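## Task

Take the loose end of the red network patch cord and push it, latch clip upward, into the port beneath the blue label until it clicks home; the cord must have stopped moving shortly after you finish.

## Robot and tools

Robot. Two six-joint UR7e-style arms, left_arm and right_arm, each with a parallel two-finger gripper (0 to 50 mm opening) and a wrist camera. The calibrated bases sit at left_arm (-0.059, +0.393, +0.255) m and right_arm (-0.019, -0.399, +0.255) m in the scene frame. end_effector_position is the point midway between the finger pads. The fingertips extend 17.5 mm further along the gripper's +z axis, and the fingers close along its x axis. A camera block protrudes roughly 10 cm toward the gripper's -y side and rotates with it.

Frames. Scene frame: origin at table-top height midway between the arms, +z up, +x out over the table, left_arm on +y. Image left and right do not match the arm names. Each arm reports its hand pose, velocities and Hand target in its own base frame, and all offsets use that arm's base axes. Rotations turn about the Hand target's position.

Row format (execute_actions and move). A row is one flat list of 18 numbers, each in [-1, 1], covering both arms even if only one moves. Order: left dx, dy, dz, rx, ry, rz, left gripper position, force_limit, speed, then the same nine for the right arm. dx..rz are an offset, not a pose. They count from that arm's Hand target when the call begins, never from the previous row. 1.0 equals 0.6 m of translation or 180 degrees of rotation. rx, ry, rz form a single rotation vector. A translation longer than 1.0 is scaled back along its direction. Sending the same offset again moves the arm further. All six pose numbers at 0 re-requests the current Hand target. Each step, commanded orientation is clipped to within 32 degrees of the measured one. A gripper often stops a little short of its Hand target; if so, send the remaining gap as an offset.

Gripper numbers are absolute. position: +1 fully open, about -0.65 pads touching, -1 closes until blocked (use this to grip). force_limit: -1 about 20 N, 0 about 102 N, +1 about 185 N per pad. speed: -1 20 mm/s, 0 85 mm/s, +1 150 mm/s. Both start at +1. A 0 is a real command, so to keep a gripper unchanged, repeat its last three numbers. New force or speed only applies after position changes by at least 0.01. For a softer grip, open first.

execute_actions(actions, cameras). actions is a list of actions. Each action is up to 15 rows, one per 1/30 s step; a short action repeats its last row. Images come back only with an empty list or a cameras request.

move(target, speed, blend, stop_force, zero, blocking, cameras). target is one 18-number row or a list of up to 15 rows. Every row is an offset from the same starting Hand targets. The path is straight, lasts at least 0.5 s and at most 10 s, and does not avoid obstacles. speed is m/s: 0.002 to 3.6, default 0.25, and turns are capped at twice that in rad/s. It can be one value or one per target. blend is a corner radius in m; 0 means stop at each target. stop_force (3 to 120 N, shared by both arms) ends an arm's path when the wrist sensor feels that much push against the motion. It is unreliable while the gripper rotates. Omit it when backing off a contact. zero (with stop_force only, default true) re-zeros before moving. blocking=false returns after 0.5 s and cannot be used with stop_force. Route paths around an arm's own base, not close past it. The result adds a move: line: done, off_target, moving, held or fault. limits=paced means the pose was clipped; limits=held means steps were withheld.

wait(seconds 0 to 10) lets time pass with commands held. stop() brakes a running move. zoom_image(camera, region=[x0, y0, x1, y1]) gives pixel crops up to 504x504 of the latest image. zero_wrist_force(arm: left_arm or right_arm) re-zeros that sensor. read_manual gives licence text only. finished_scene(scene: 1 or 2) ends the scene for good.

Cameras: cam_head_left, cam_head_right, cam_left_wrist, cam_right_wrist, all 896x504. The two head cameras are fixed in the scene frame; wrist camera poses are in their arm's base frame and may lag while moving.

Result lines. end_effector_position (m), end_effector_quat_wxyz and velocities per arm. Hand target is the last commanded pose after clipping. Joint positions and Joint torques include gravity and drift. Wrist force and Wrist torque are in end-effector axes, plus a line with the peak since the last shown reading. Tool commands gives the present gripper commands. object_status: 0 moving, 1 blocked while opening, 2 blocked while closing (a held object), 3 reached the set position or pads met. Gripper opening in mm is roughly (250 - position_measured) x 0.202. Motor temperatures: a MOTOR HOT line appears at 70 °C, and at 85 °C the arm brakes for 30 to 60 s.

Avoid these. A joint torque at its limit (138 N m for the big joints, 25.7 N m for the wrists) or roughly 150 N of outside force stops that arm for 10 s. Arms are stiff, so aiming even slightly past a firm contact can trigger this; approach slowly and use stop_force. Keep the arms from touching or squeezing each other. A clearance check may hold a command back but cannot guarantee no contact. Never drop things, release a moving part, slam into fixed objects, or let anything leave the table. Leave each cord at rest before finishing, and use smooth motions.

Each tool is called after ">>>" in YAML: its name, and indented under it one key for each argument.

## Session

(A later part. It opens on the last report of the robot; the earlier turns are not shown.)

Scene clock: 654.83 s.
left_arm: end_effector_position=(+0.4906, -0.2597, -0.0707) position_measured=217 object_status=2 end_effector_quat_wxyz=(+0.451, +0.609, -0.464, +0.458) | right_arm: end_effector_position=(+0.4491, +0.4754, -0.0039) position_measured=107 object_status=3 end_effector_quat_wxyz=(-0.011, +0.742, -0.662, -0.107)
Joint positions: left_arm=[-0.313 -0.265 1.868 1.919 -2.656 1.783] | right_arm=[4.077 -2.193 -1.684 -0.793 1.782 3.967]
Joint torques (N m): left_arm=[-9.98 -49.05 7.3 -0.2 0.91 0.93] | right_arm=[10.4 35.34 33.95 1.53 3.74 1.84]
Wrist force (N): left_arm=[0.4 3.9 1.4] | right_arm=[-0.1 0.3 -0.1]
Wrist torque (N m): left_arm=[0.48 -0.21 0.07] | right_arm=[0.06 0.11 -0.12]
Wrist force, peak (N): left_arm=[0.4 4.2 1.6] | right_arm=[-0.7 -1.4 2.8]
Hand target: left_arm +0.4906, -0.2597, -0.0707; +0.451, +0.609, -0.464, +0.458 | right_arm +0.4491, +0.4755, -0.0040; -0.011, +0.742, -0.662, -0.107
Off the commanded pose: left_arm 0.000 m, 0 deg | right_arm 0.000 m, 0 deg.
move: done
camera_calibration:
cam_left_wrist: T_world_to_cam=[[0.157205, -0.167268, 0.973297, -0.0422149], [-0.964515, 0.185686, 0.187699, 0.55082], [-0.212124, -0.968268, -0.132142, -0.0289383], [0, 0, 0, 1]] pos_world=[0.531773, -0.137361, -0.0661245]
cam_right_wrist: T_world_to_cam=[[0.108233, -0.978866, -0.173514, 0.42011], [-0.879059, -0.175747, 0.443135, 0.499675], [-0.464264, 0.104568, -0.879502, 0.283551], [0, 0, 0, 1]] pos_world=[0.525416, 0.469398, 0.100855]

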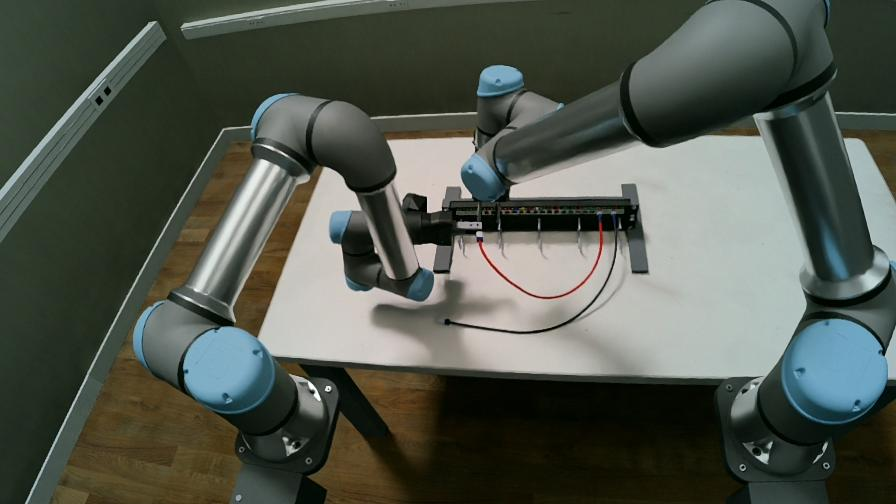

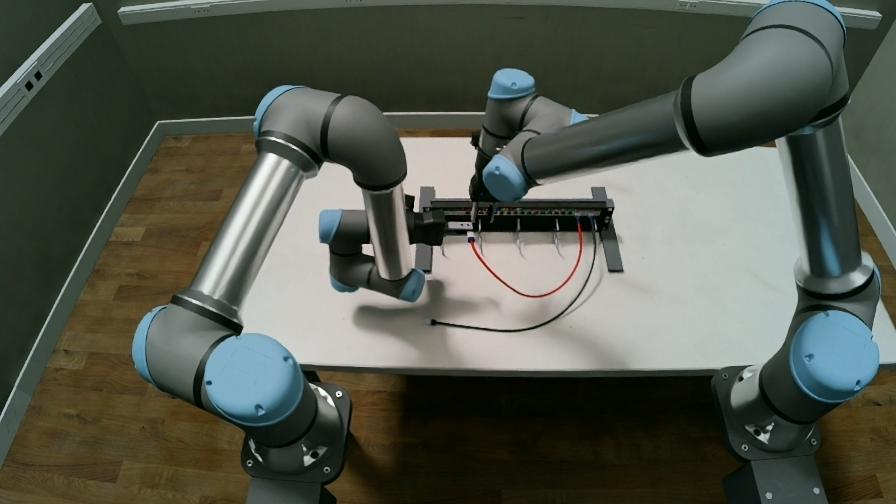

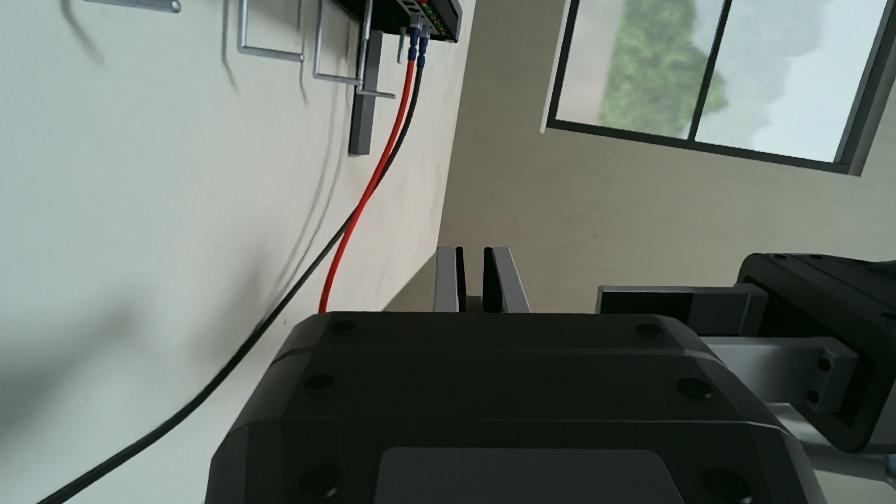

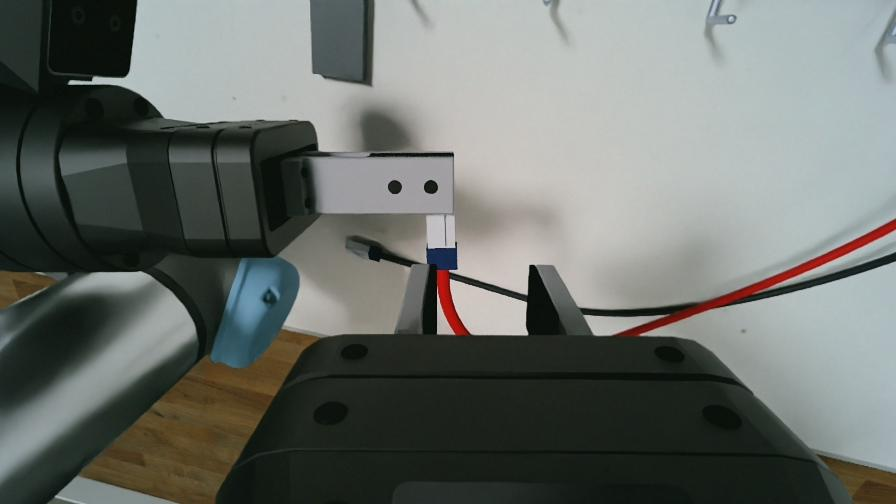

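>>> move:
  target:
    - [0, 0, 0, 0, 0, 0, -1, -0.85, -1, -0.0228, 0.0293, -0.0517, 0, 0, 0, 0.3, -0.4, 0.5]
  speed: 0.1
  cameras: ["cam_right_wrist", "cam_left_wrist"]

>>> zoom_image:
  camera: "cam_right_wrist"
  region: [330, 180, 610, 340]

Scene clock: 688.70 s.
left_arm: end_effector_position=(+0.4906, -0.2597, -0.0707) position_measured=217 object_status=2 end_effector_quat_wxyz=(+0.451, +0.609, -0.464, +0.458) | right_arm: end_effector_position=(+0.4354, +0.4929, -0.0350) position_measured=107 object_status=3 end_effector_quat_wxyz=(-0.011, +0.742, -0.662, -0.107)
Joint positions: left_arm=[-0.313 -0.265 1.868 1.919 -2.656 1.783] | right_arm=[4.11 -2.248 -1.69 -0.724 1.78 4.001]
Joint torques (N m): left_arm=[-8.93 -47.79 8.44 -0.28 0.97 1.07] | right_arm=[10.31 36.52 28.7 4.45 -2.3 1.87]
Wrist force (N): left_arm=[0.5 3.9 1.6] | right_arm=[-0.3 0.3 -0.1]
Wrist torque (N m): left_arm=[0.48 -0.21 0.07] | right_arm=[0.06 0.14 -0.11]
Wrist force, peak (N): left_arm=[0.6 4.1 1.5] | right_arm=[-0.1 0.3 -1.0]
Hand target: left_arm +0.4906, -0.2597, -0.0707; +0.451, +0.609, -0.464, +0.458 | right_arm +0.4355, +0.4931, -0.0350; -0.011, +0.742, -0.662, -0.107
Off the commanded pose: left_arm 0.000 m, 0 deg | right_arm 0.000 m, 0 deg.
move: done
camera_calibration:
cam_left_wrist: T_world_to_cam=[[0.157205, -0.167268, 0.973297, -0.0422149], [-0.964515, 0.185686, 0.187699, 0.55082], [-0.212124, -0.968268, -0.132142, -0.0289383], [0, 0, 0, 1]] pos_world=[0.531773, -0.137361, -0.0661245]
cam_right_wrist: T_world_to_cam=[[0.108208, -0.978907, -0.173297, 0.433459], [-0.879014, -0.175638, 0.443267, 0.504376], [-0.464354, 0.104365, -0.879479, 0.248229], [0, 0, 0, 1]] pos_world=[0.511716, 0.486997, 0.0698561]
Images, in order (width x height): cam_left_wrist 896x504, cam_right_wrist 896x504.

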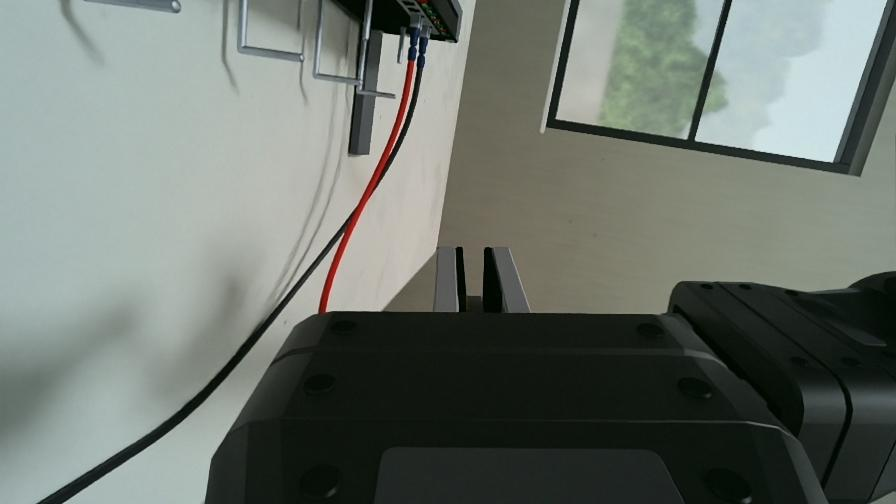

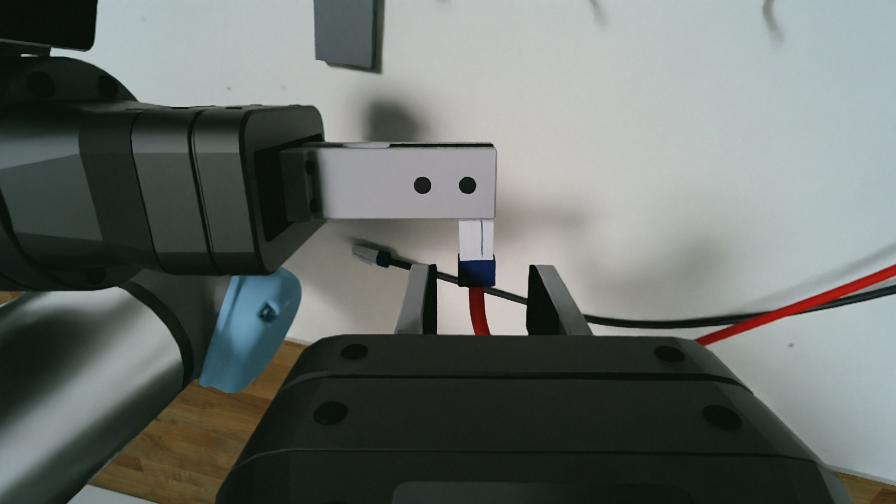

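Scaled by 1.800 from the camera's 896x504 image, which has a finer 1280x720 frame.

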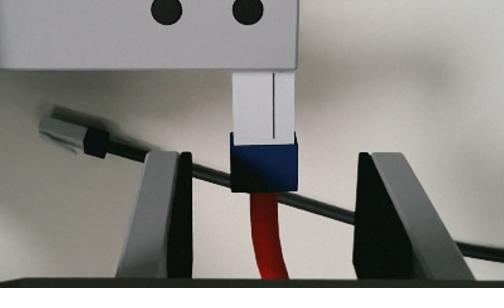

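>>> move:
  target:
    - [0, 0, 0, 0, 0, 0, -1, -0.85, -1, -0.0062, 0.0082, -0.0398, 0, 0, 0, 0.3, -0.4, 0.5]
  speed: 0.04
  stop_force: 6
  cameras: ["cam_right_wrist", "cam_head_left", "cam_head_right"]

>>> zoom_image:
  camera: "cam_right_wrist"
  region: [330, 180, 610, 340]

Scene clock: 703.73 s.
left_arm: end_effector_position=(+0.4906, -0.2597, -0.0707) position_measured=217 object_status=2 end_effector_quat_wxyz=(+0.451, +0.609, -0.464, +0.458) | right_arm: end_effector_position=(+0.4317, +0.4980, -0.0589) position_measured=107 object_status=3 end_effector_quat_wxyz=(-0.011, +0.742, -0.662, -0.107)
Joint positions: left_arm=[-0.313 -0.265 1.868 1.919 -2.656 1.783] | right_arm=[4.119 -2.292 -1.693 -0.676 1.78 4.01]
Joint torques (N m): left_arm=[-8.7 -48.52 8.39 -0.26 0.85 0.96] | right_arm=[11.17 37.6 14.09 4.74 -2.21 2.16]
Wrist force (N): left_arm=[0.5 4.0 1.5] | right_arm=[-0.1 0.3 -0.2]
Wrist torque (N m): left_arm=[0.49 -0.22 0.08] | right_arm=[0.05 0.11 -0.11]
Wrist force, peak (N): left_arm=[0.7 4.0 1.8] | right_arm=[-0.1 0.6 0.6]
Hand target: left_arm +0.4906, -0.2597, -0.0707; +0.451, +0.609, -0.464, +0.458 | right_arm +0.4317, +0.4980, -0.0589; -0.011, +0.742, -0.662, -0.107
Off the commanded pose: left_arm 0.000 m, 0 deg | right_arm 0.000 m, 0 deg.
move: done
camera_calibration:
cam_right_wrist: T_world_to_cam=[[0.108175, -0.978897, -0.173378, 0.434628], [-0.879063, -0.175635, 0.443172, 0.512624], [-0.464271, 0.10447, -0.87951, 0.224877], [0, 0, 0, 1]] pos_world=[0.508016, 0.491998, 0.0459558]
Images, in order (width x height): cam_head_left 896x504, cam_head_right 896x504, cam_right_wrist 896x504.

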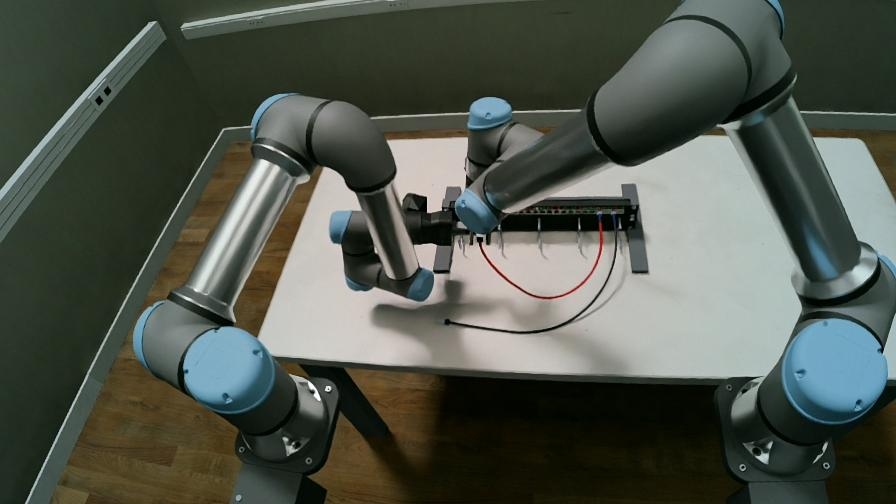

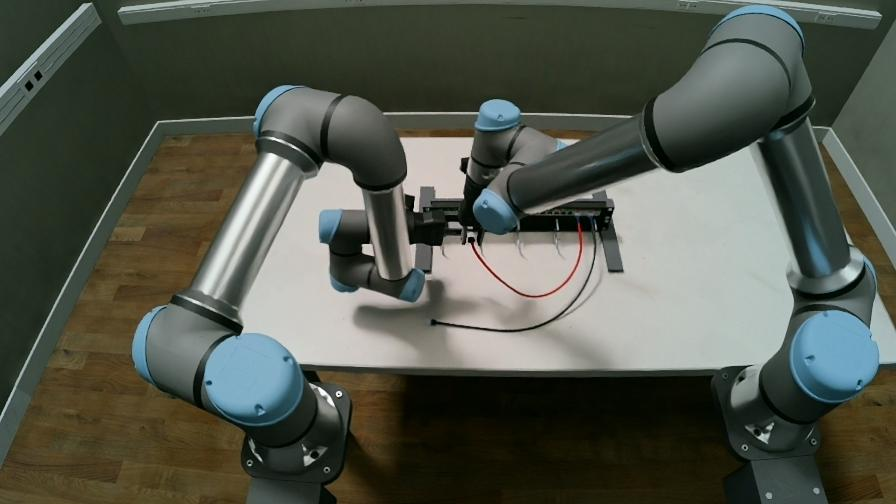

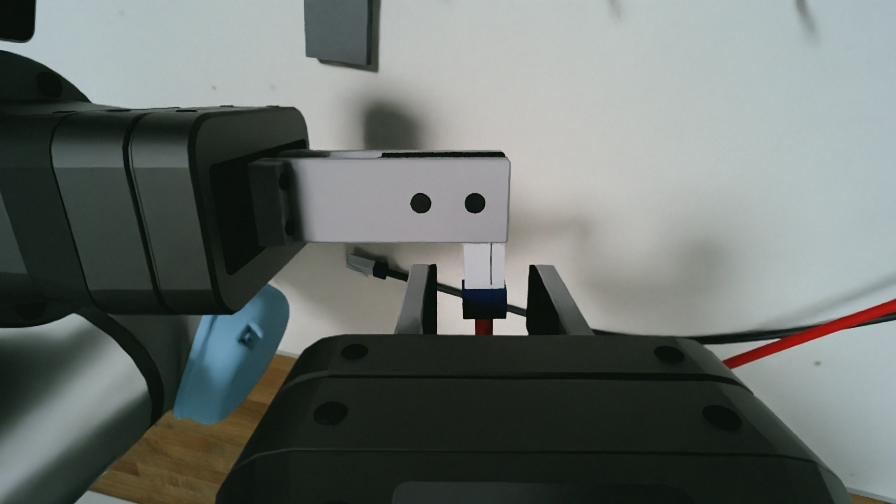

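Scaled by 1.800 from the camera's 896x504 image, which has a finer 1280x720 frame.

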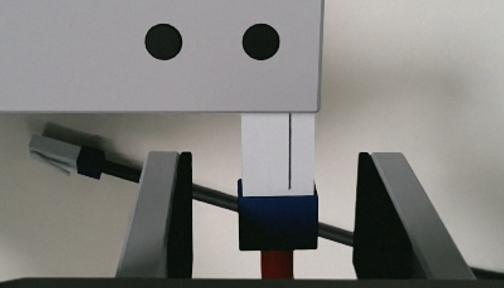

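>>> move:
  target:
    - [0, 0, 0, 0, 0, 0, -1, -0.85, -1, 0, 0, 0, 0, 0, 0, -1, -0.8, -1]
  cameras: ["cam_right_wrist"]

>>> zoom_image:
  camera: "cam_right_wrist"
  region: [330, 180, 610, 340]

Scene clock: 716.93 s.
left_arm: end_effector_position=(+0.4906, -0.2597, -0.0707) position_measured=217 object_status=2 end_effector_quat_wxyz=(+0.451, +0.609, -0.464, +0.458) | right_arm: end_effector_position=(+0.4317, +0.4980, -0.0589) position_measured=189 object_status=2 end_effector_quat_wxyz=(-0.011, +0.742, -0.662, -0.107)
Joint positions: left_arm=[-0.313 -0.265 1.868 1.919 -2.656 1.783] | right_arm=[4.119 -2.292 -1.693 -0.676 1.78 4.01]
Joint torques (N m): left_arm=[-10.37 -48.3 8.6 -0.34 1.04 0.91] | right_arm=[10.26 37.62 27 4.68 -2.03 1.96]
Wrist force (N): left_arm=[0.6 3.5 1.4] | right_arm=[0.1 0.6 0.0]
Wrist torque (N m): left_arm=[0.44 -0.23 0.08] | right_arm=[0.07 0.09 -0.12]
Wrist force, peak (N): left_arm=[0.8 4.0 1.6] | right_arm=[0.1 0.7 -0.3]
Hand target: left_arm +0.4906, -0.2597, -0.0707; +0.451, +0.609, -0.464, +0.458 | right_arm +0.4317, +0.4980, -0.0589; -0.011, +0.742, -0.662, -0.107
Off the commanded pose: left_arm 0.000 m, 0 deg | right_arm 0.000 m, 0 deg.
move: done
camera_calibration:
cam_right_wrist: T_world_to_cam=[[0.108261, -0.978879, -0.17342, 0.434578], [-0.879053, -0.17573, 0.443154, 0.512667], [-0.464269, 0.104469, -0.879511, 0.224876], [0, 0, 0, 1]] pos_world=[0.508016, 0.491998, 0.0459556]
Images, in order (width x height): cam_right_wrist 896x504.

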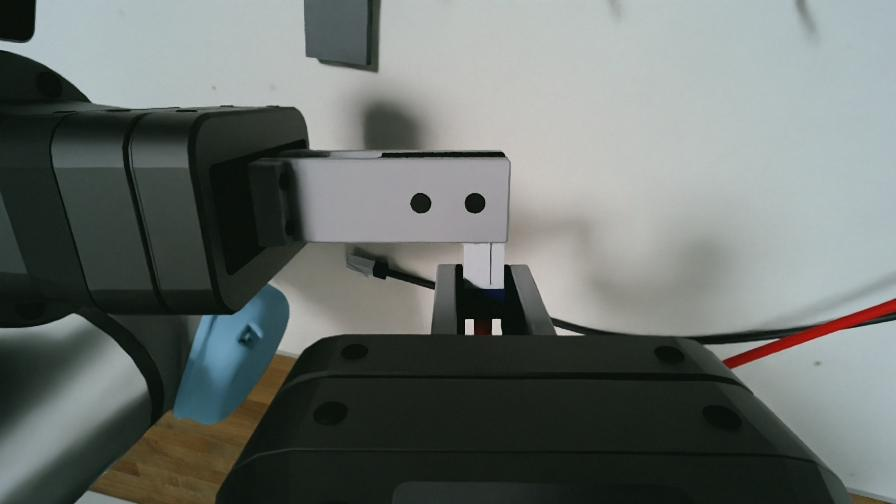

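Scaled by 1.800 from the camera's 896x504 image, which has a finer 1280x720 frame.

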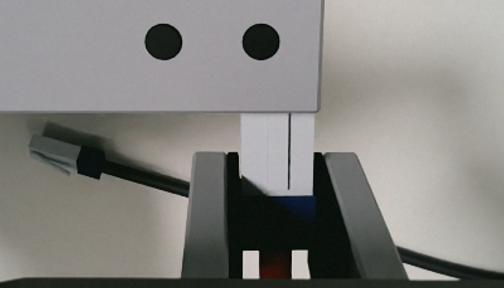

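>>> move:
  target:
    - [0, 0, 0, 0, 0, 0, 0.2, -0.85, -1, 0, 0, 0, 0, 0, 0, -1, -0.8, -1]
    - [-0.0139, 0.0974, 0.0172, 0, 0, 0, 0.2, -0.85, -1, 0, 0, 0, 0, 0, 0, -1, -0.8, -1]
  speed: 0.1
  cameras: ["cam_right_wrist", "cam_left_wrist"]

>>> zoom_image:
  camera: "cam_right_wrist"
  region: [400, 160, 560, 350]

Scene clock: 768.83 s.
left_arm: end_effector_position=(+0.4823, -0.2013, -0.0603) position_measured=123 object_status=3 end_effector_quat_wxyz=(+0.451, +0.609, -0.464, +0.458) | right_arm: end_effector_position=(+0.4317, +0.4980, -0.0589) position_measured=189 object_status=2 end_effector_quat_wxyz=(-0.011, +0.742, -0.662, -0.107)
Joint positions: left_arm=[-0.187 -0.301 1.935 2.006 -2.771 1.913] | right_arm=[4.119 -2.292 -1.693 -0.676 1.78 4.01]
Joint torques (N m): left_arm=[9.55 -48.87 8.6 -0.16 -2.77 1.23] | right_arm=[6.63 39.23 26.85 4 1.07 1.68]
Wrist force (N): left_arm=[0.3 4.0 1.5] | right_arm=[0.0 0.4 0.2]
Wrist torque (N m): left_arm=[0.50 -0.16 0.08] | right_arm=[0.09 0.09 -0.13]
Wrist force, peak (N): left_arm=[0.6 4.4 3.0] | right_arm=[0.0 1.2 1.2]
Hand target: left_arm +0.4822, -0.2012, -0.0603; +0.451, +0.609, -0.464, +0.458 | right_arm +0.4317, +0.4980, -0.0589; -0.011, +0.742, -0.662, -0.107
Off the commanded pose: left_arm 0.000 m, 0 deg | right_arm 0.000 m, 0 deg.
move: done
camera_calibration:
cam_left_wrist: T_world_to_cam=[[0.157229, -0.167241, 0.973298, -0.0411767], [-0.964537, 0.185571, 0.1877, 0.53004], [-0.212008, -0.968294, -0.132133, 0.0271466], [0, 0, 0, 1]] pos_world=[0.523473, -0.0789609, -0.0558244]
cam_right_wrist: T_world_to_cam=[[0.108261, -0.978879, -0.17342, 0.434578], [-0.879053, -0.17573, 0.443154, 0.512667], [-0.464269, 0.104469, -0.879511, 0.224876], [0, 0, 0, 1]] pos_world=[0.508016, 0.491998, 0.0459556]
Images, in order (width x height): cam_left_wrist 896x504, cam_right_wrist 896x504.

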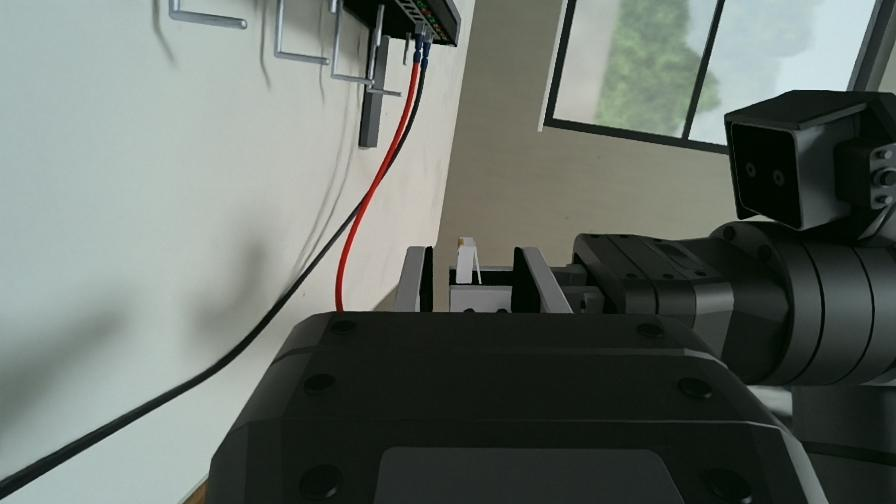

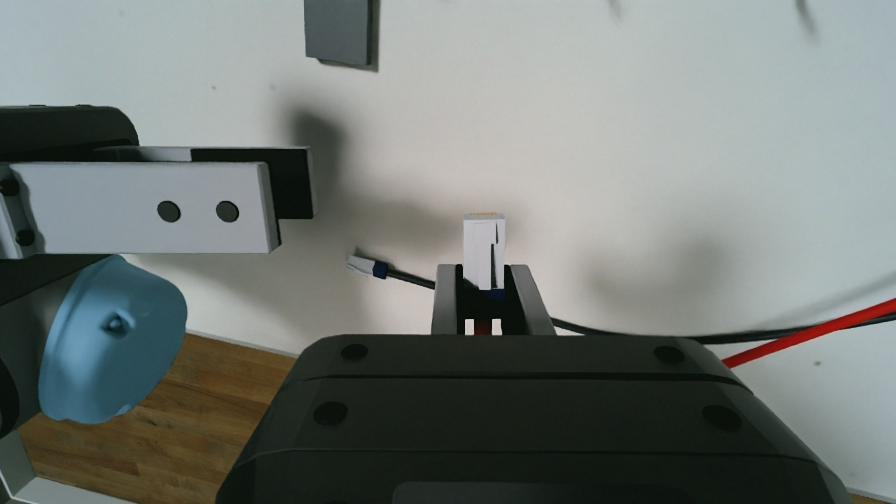

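Scaled by 2.653 from the camera's 896x504 image, which has a finer 1280x720 frame.

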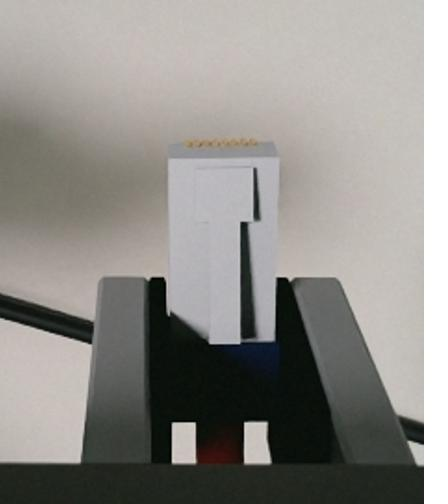

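>>> move:
  target:
    - [0.0153, -0.0172, -0.117, 0.2726, -0.4505, 0.0674, -0.6, -0.85, 0.5, 0.1467, -0.1032, -0.1768, -0.0536, -0.0429, -0.0417, -1, -0.8, -1]
  speed: 0.25
  cameras: ["all"]

>>> zoom_image:
  camera: "cam_left_wrist"
  region: [280, 80, 620, 280]

>>> zoom_image:
  camera: "cam_right_wrist"
  region: [330, 120, 640, 340]

Scene clock: 836.57 s.
left_arm: end_effector_position=(+0.4914, -0.2116, -0.1305) position_measured=242 object_status=3 end_effector_quat_wxyz=(+0.263, -0.337, +0.712, -0.557) | right_arm: end_effector_position=(+0.5197, +0.4361, -0.1650) position_measured=189 object_status=2 end_effector_quat_wxyz=(+0.000, +0.701, -0.713, +0.000)
Joint positions: left_arm=[-0.631 -0.053 2.094 1.344 -1.626 3.154] | right_arm=[4.038 -2.503 -1.601 -0.607 1.57 4.055]
Joint torques (N m): left_arm=[-9.11 -26.78 -6.6 -4.9 1.56 1.42] | right_arm=[-11.64 41.98 29.38 4.76 -2.68 2.05]
Wrist force (N): left_arm=[2.0 -1.6 1.4] | right_arm=[-0.4 -0.1 0.1]
Wrist torque (N m): left_arm=[-0.45 -0.35 0.03] | right_arm=[-0.02 0.07 -0.12]
Wrist force, peak (N): left_arm=[0.1 4.2 1.8] | right_arm=[-0.6 0.8 0.0]
Hand target: left_arm +0.4914, -0.2116, -0.1305; +0.263, -0.337, +0.712, -0.557 | right_arm +0.5198, +0.4361, -0.1650; +0.000, +0.701, -0.713, +0.000
Off the commanded pose: left_arm 0.000 m, 0 deg | right_arm 0.000 m, 0 deg.
move: done
camera_calibration:
cam_left_wrist: T_world_to_cam=[[-0.621196, -0.783654, 0.00158406, 0.149315], [-0.443129, 0.349596, -0.825481, 0.200202], [0.646337, -0.513487, -0.564428, -0.372165], [0, 0, 0, 1]] pos_world=[0.422013, -0.144081, -0.0450336]
cam_right_wrist: T_world_to_cam=[[-0.0103971, -0.999946, 0.000709226, 0.445616], [-0.942591, 0.0100375, 0.3338, 0.560124], [-0.333789, 0.00280202, -0.942644, 0.145041], [0, 0, 0, 1]] pos_world=[0.581014, 0.439564, -0.0505636]

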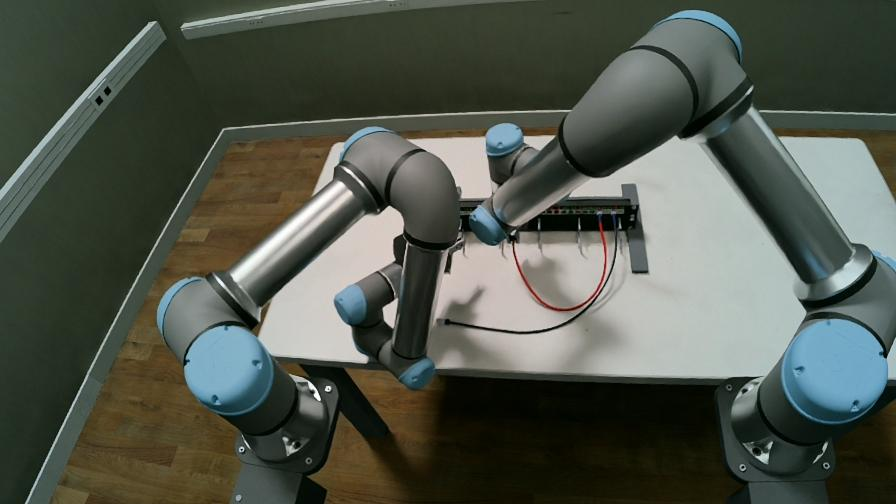

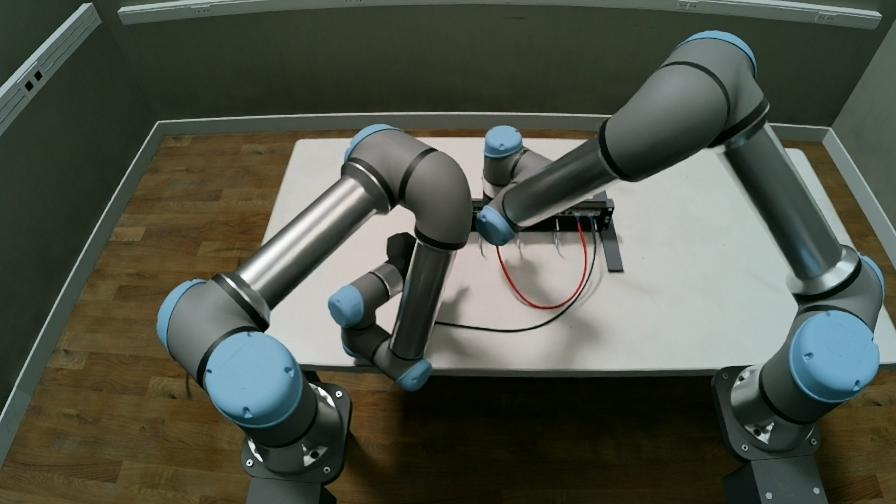

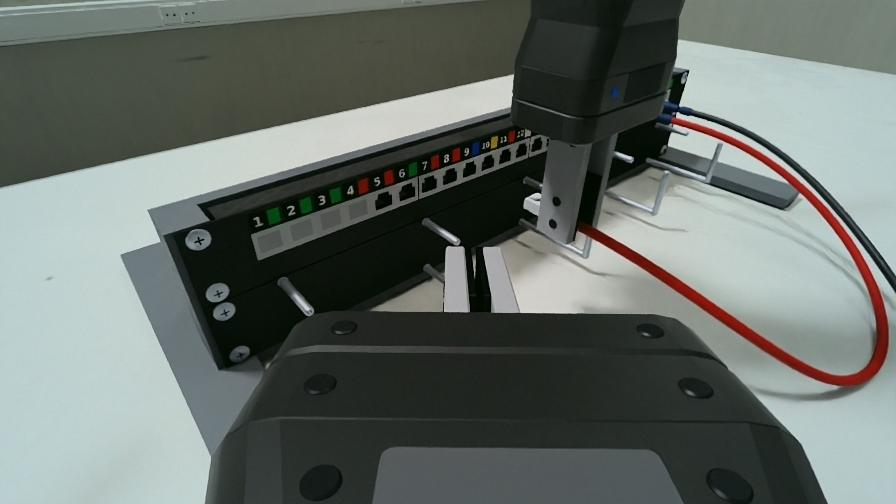

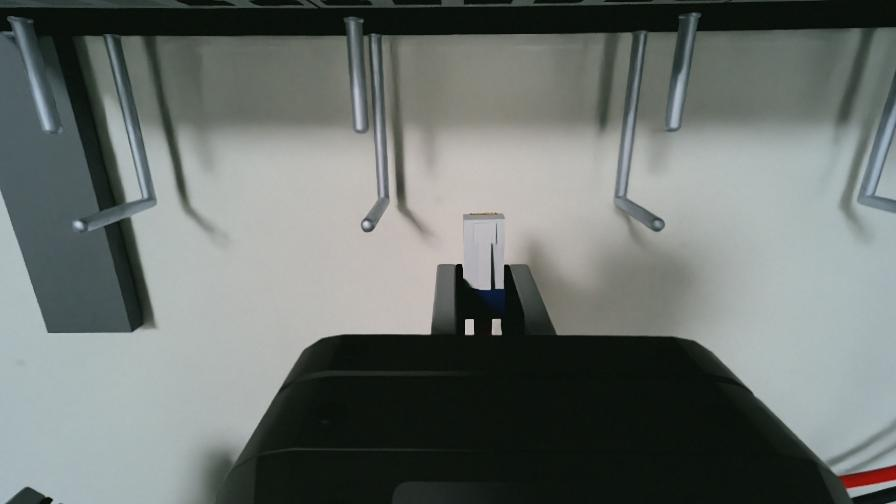

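Scaled by 1.482 from the camera's 896x504 image, which has a finer 1280x720 frame.

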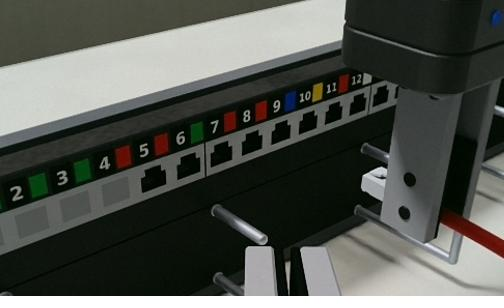

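Scaled by 1.626 from the camera's 896x504 image, which has a finer 1280x720 frame.

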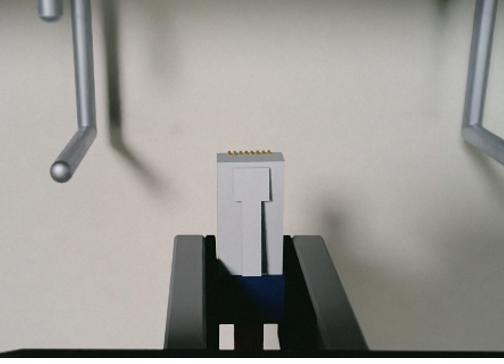

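>>> zoom_image:
  camera: "cam_left_wrist"
  region: [450, 110, 610, 240]

>>> zoom_image:
  camera: "cam_right_wrist"
  region: [0, 0, 448, 240]

>>> zoom_image:
  camera: "cam_right_wrist"
  region: [448, 0, 896, 240]

Scaled by 3.150 from the camera's 896x504 image, which has a finer 1280x720 frame.

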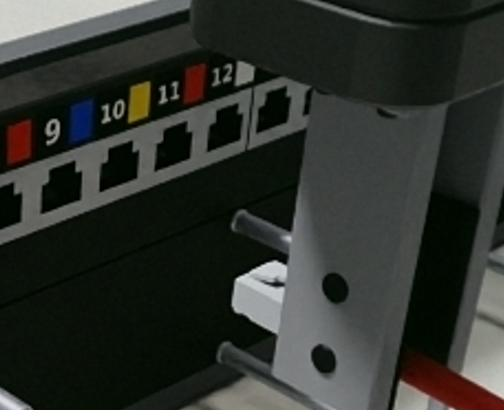

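Scaled by 1.125 from the camera's 896x504 image, which has a finer 1280x720 frame.

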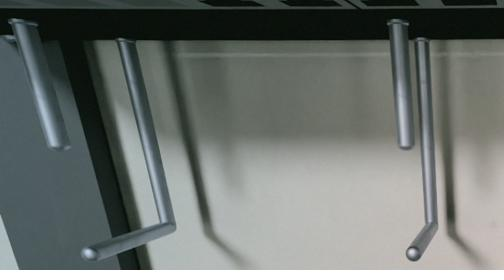

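Scaled by 1.125 from the camera's 896x504 image, which has a finer 1280x720 frame.

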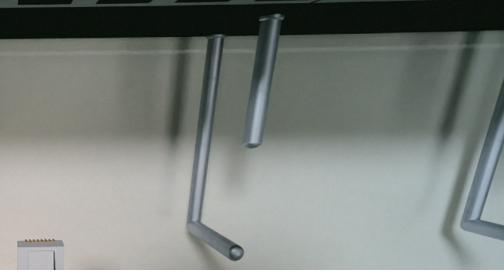

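>>> zoom_image:
  camera: "cam_right_wrist"
  region: [280, 0, 520, 60]

>>> zoom_image:
  camera: "cam_right_wrist"
  region: [520, 0, 760, 60]

Scaled by 2.100 from the camera's 896x504 image, which has a finer 1280x720 frame.

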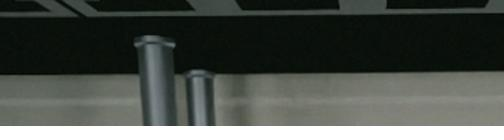

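Scaled by 2.100 from the camera's 896x504 image, which has a finer 1280x720 frame.

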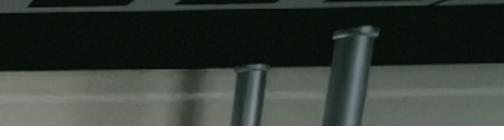

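>>> zoom_image:
  camera: "cam_right_wrist"
  region: [430, 200, 540, 340]

Scaled by 3.600 from the camera's 896x504 image, which has a finer 1280x720 frame.

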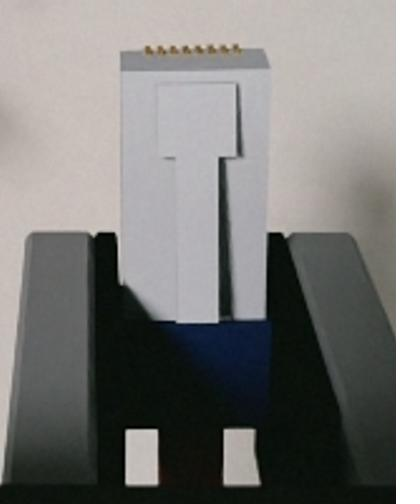

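>>> move:
  target:
    - [0, 0, 0, 0, 0, 0, -0.6, -0.85, 0.5, 0.0667, 0.0017, 0, 0, 0, -0.0056, -1, -0.8, -1]
  speed: 0.05
  stop_force: 8
  cameras: ["cam_left_wrist", "cam_right_wrist"]

>>> zoom_image:
  camera: "cam_left_wrist"
  region: [430, 110, 590, 240]

>>> zoom_image:
  camera: "cam_left_wrist"
  region: [450, 140, 530, 210]

Scene clock: 956.43 s.
left_arm: end_effector_position=(+0.4914, -0.2116, -0.1305) position_measured=242 object_status=3 end_effector_quat_wxyz=(+0.263, -0.337, +0.712, -0.557) | right_arm: end_effector_position=(+0.5598, +0.4371, -0.1650) position_measured=189 object_status=2 end_effector_quat_wxyz=(+0.000, +0.695, -0.719, +0.000)
Joint positions: left_arm=[-0.631 -0.053 2.094 1.344 -1.626 3.155] | right_arm=[3.994 -2.548 -1.488 -0.675 1.57 4.028]
Joint torques (N m): left_arm=[-10.73 -29.67 -3.95 -5.13 1.74 1.29] | right_arm=[-11.89 44.71 30.49 1.44 3.14 -2.08]
Wrist force (N): left_arm=[2.1 -1.5 1.4] | right_arm=[0.0 0.1 0.3]
Wrist torque (N m): left_arm=[-0.44 -0.35 0.02] | right_arm=[0.00 0.01 0.04]
Wrist force, peak (N): left_arm=[2.1 -1.8 1.4] | right_arm=[-0.5 -0.6 0.2]
Hand target: left_arm +0.4914, -0.2116, -0.1305; +0.263, -0.337, +0.712, -0.557 | right_arm +0.5598, +0.4371, -0.1650; +0.000, +0.695, -0.719, +0.000
Off the commanded pose: left_arm 0.000 m, 0 deg | right_arm 0.000 m, 0 deg.
move: done
camera_calibration:
cam_left_wrist: T_world_to_cam=[[-0.621156, -0.783686, 0.00130272, 0.149219], [-0.442913, 0.349684, -0.82556, 0.199994], [0.646524, -0.513378, -0.564313, -0.372214], [0, 0, 0, 1]] pos_world=[0.421914, -0.14408, -0.0451331]
cam_right_wrist: T_world_to_cam=[[-0.0279551, -0.999609, 0.000706437, 0.456792], [-0.942299, 0.0265882, 0.333715, 0.590519], [-0.333603, 0.00866335, -0.942674, 0.155647], [0, 0, 0, 1]] pos_world=[0.62114, 0.439564, -0.0506636]
Images, in order (width x height): cam_left_wrist 896x504, cam_right_wrist 896x504.

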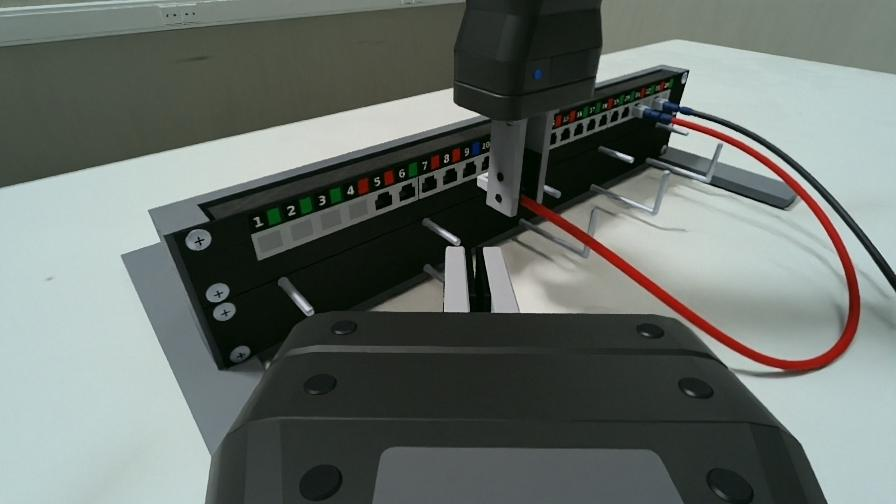

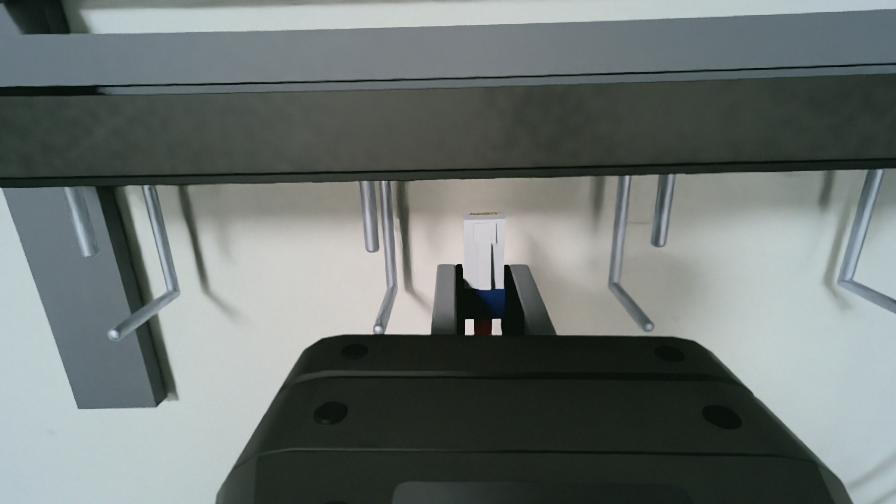

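Scaled by 3.150 from the camera's 896x504 image, which has a finer 1280x720 frame.

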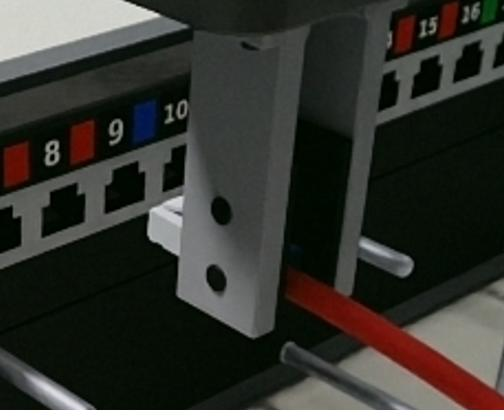

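Scaled by 6.300 from the camera's 896x504 image, which has a finer 1280x720 frame.

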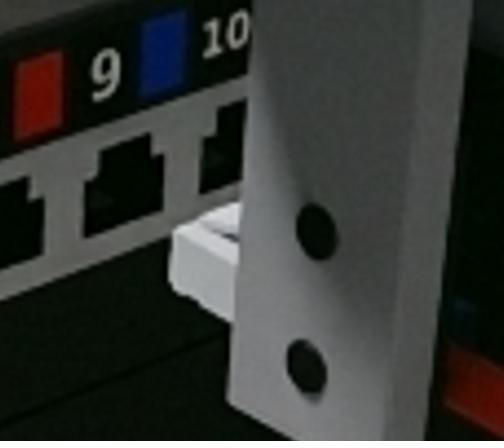

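>>> move:
  target:
    - [0, 0, 0, 0, 0, 0, -0.6, -0.85, 0.5, 0.0367, -0.0003, 0, 0, 0, 0, -1, -0.8, -1]
  speed: 0.012
  stop_force: 3
  cameras: ["cam_left_wrist", "cam_right_wrist"]

>>> zoom_image:
  camera: "cam_left_wrist"
  region: [440, 140, 520, 210]

>>> zoom_image:
  camera: "cam_right_wrist"
  region: [400, 140, 580, 340]

Scene clock: 1008.87 s.
left_arm: end_effector_position=(+0.4914, -0.2116, -0.1305) position_measured=242 object_status=3 end_effector_quat_wxyz=(+0.263, -0.337, +0.712, -0.557) | right_arm: end_effector_position=(+0.5745, +0.4370, -0.1650) position_measured=189 object_status=2 end_effector_quat_wxyz=(+0.000, +0.695, -0.719, +0.000)
Joint positions: left_arm=[-0.631 -0.053 2.094 1.344 -1.626 3.155] | right_arm=[3.978 -2.566 -1.446 -0.7 1.57 4.013]
Joint torques (N m): left_arm=[-9.68 -28.44 -4.56 -5.06 1.69 0.89] | right_arm=[9.53 74.21 4.93 5.1 -3.23 2.11]
Wrist force (N): left_arm=[1.9 -1.6 1.3] | right_arm=[0.8 2.9 0.1]
Wrist torque (N m): left_arm=[-0.46 -0.32 0.02] | right_arm=[-0.06 0.05 -0.03]
Wrist force, peak (N): left_arm=[2.1 -1.7 1.6] | right_arm=[0.7 9.6 -0.4]
Hand target: left_arm +0.4914, -0.2116, -0.1305; +0.263, -0.337, +0.712, -0.557 | right_arm +0.5745, +0.4370, -0.1650; +0.000, +0.695, -0.719, +0.000 (not the last commanded pose)
Off the commanded pose: left_arm 0.000 m, 0 deg | right_arm 0.007 m, 0 deg.
move: contact (right_arm)
camera_calibration:
cam_left_wrist: T_world_to_cam=[[-0.621156, -0.783686, 0.00130272, 0.149219], [-0.442913, 0.349684, -0.82556, 0.199994], [0.646524, -0.513378, -0.564313, -0.372214], [0, 0, 0, 1]] pos_world=[0.421914, -0.14408, -0.0451331]
cam_right_wrist: T_world_to_cam=[[-0.0279875, -0.999608, 0.000611915, 0.457019], [-0.942298, 0.0265872, 0.333717, 0.604343], [-0.333603, 0.00876331, -0.942673, 0.160602], [0, 0, 0, 1]] pos_world=[0.63584, 0.439364, -0.050564]
Images, in order (width x height): cam_left_wrist 896x504, cam_right_wrist 896x504.

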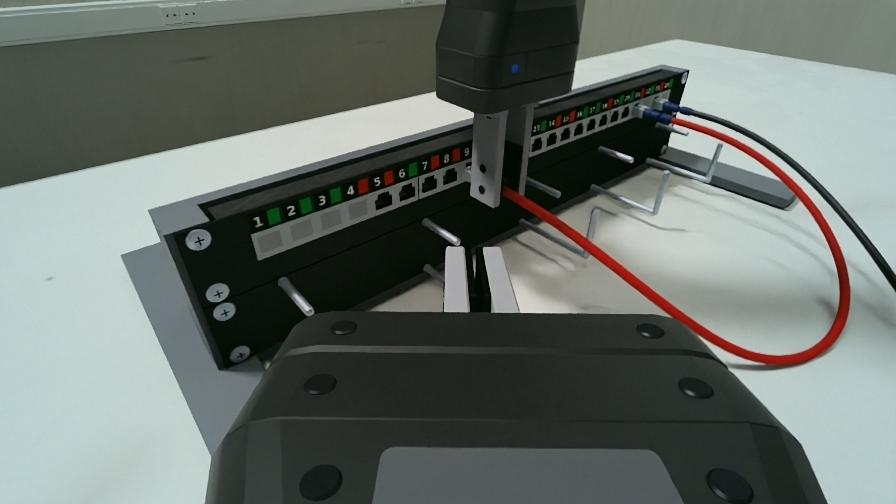

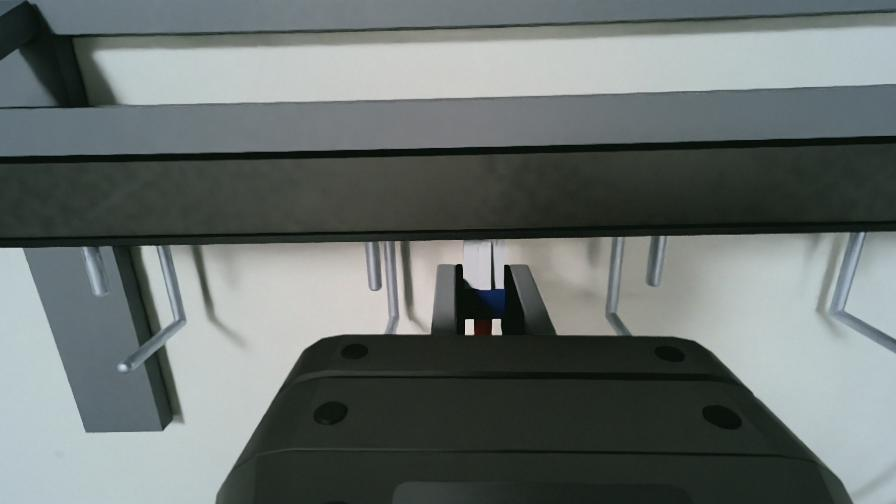

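Scaled by 6.300 from the camera's 896x504 image, which has a finer 1280x720 frame.

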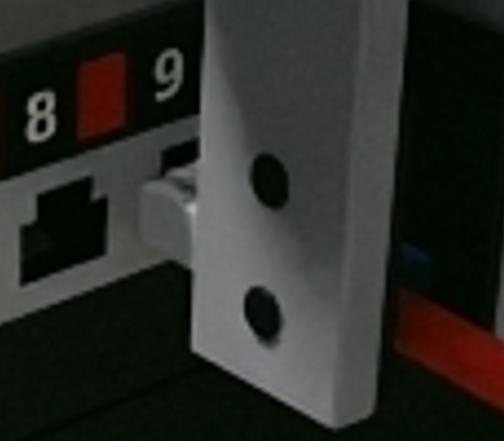

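Scaled by 2.520 from the camera's 896x504 image, which has a finer 1280x720 frame.

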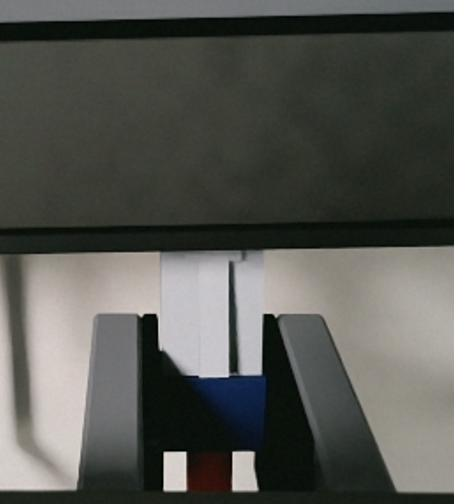

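>>> zoom_image:
  camera: "cam_left_wrist"
  region: [438, 160, 478, 192]

Scaled by 12.600 from the camera's 896x504 image, which has a finer 1280x720 frame.

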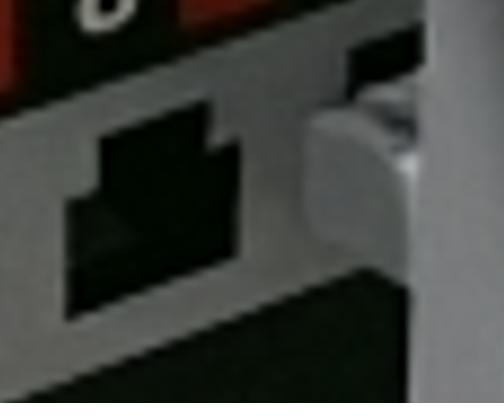

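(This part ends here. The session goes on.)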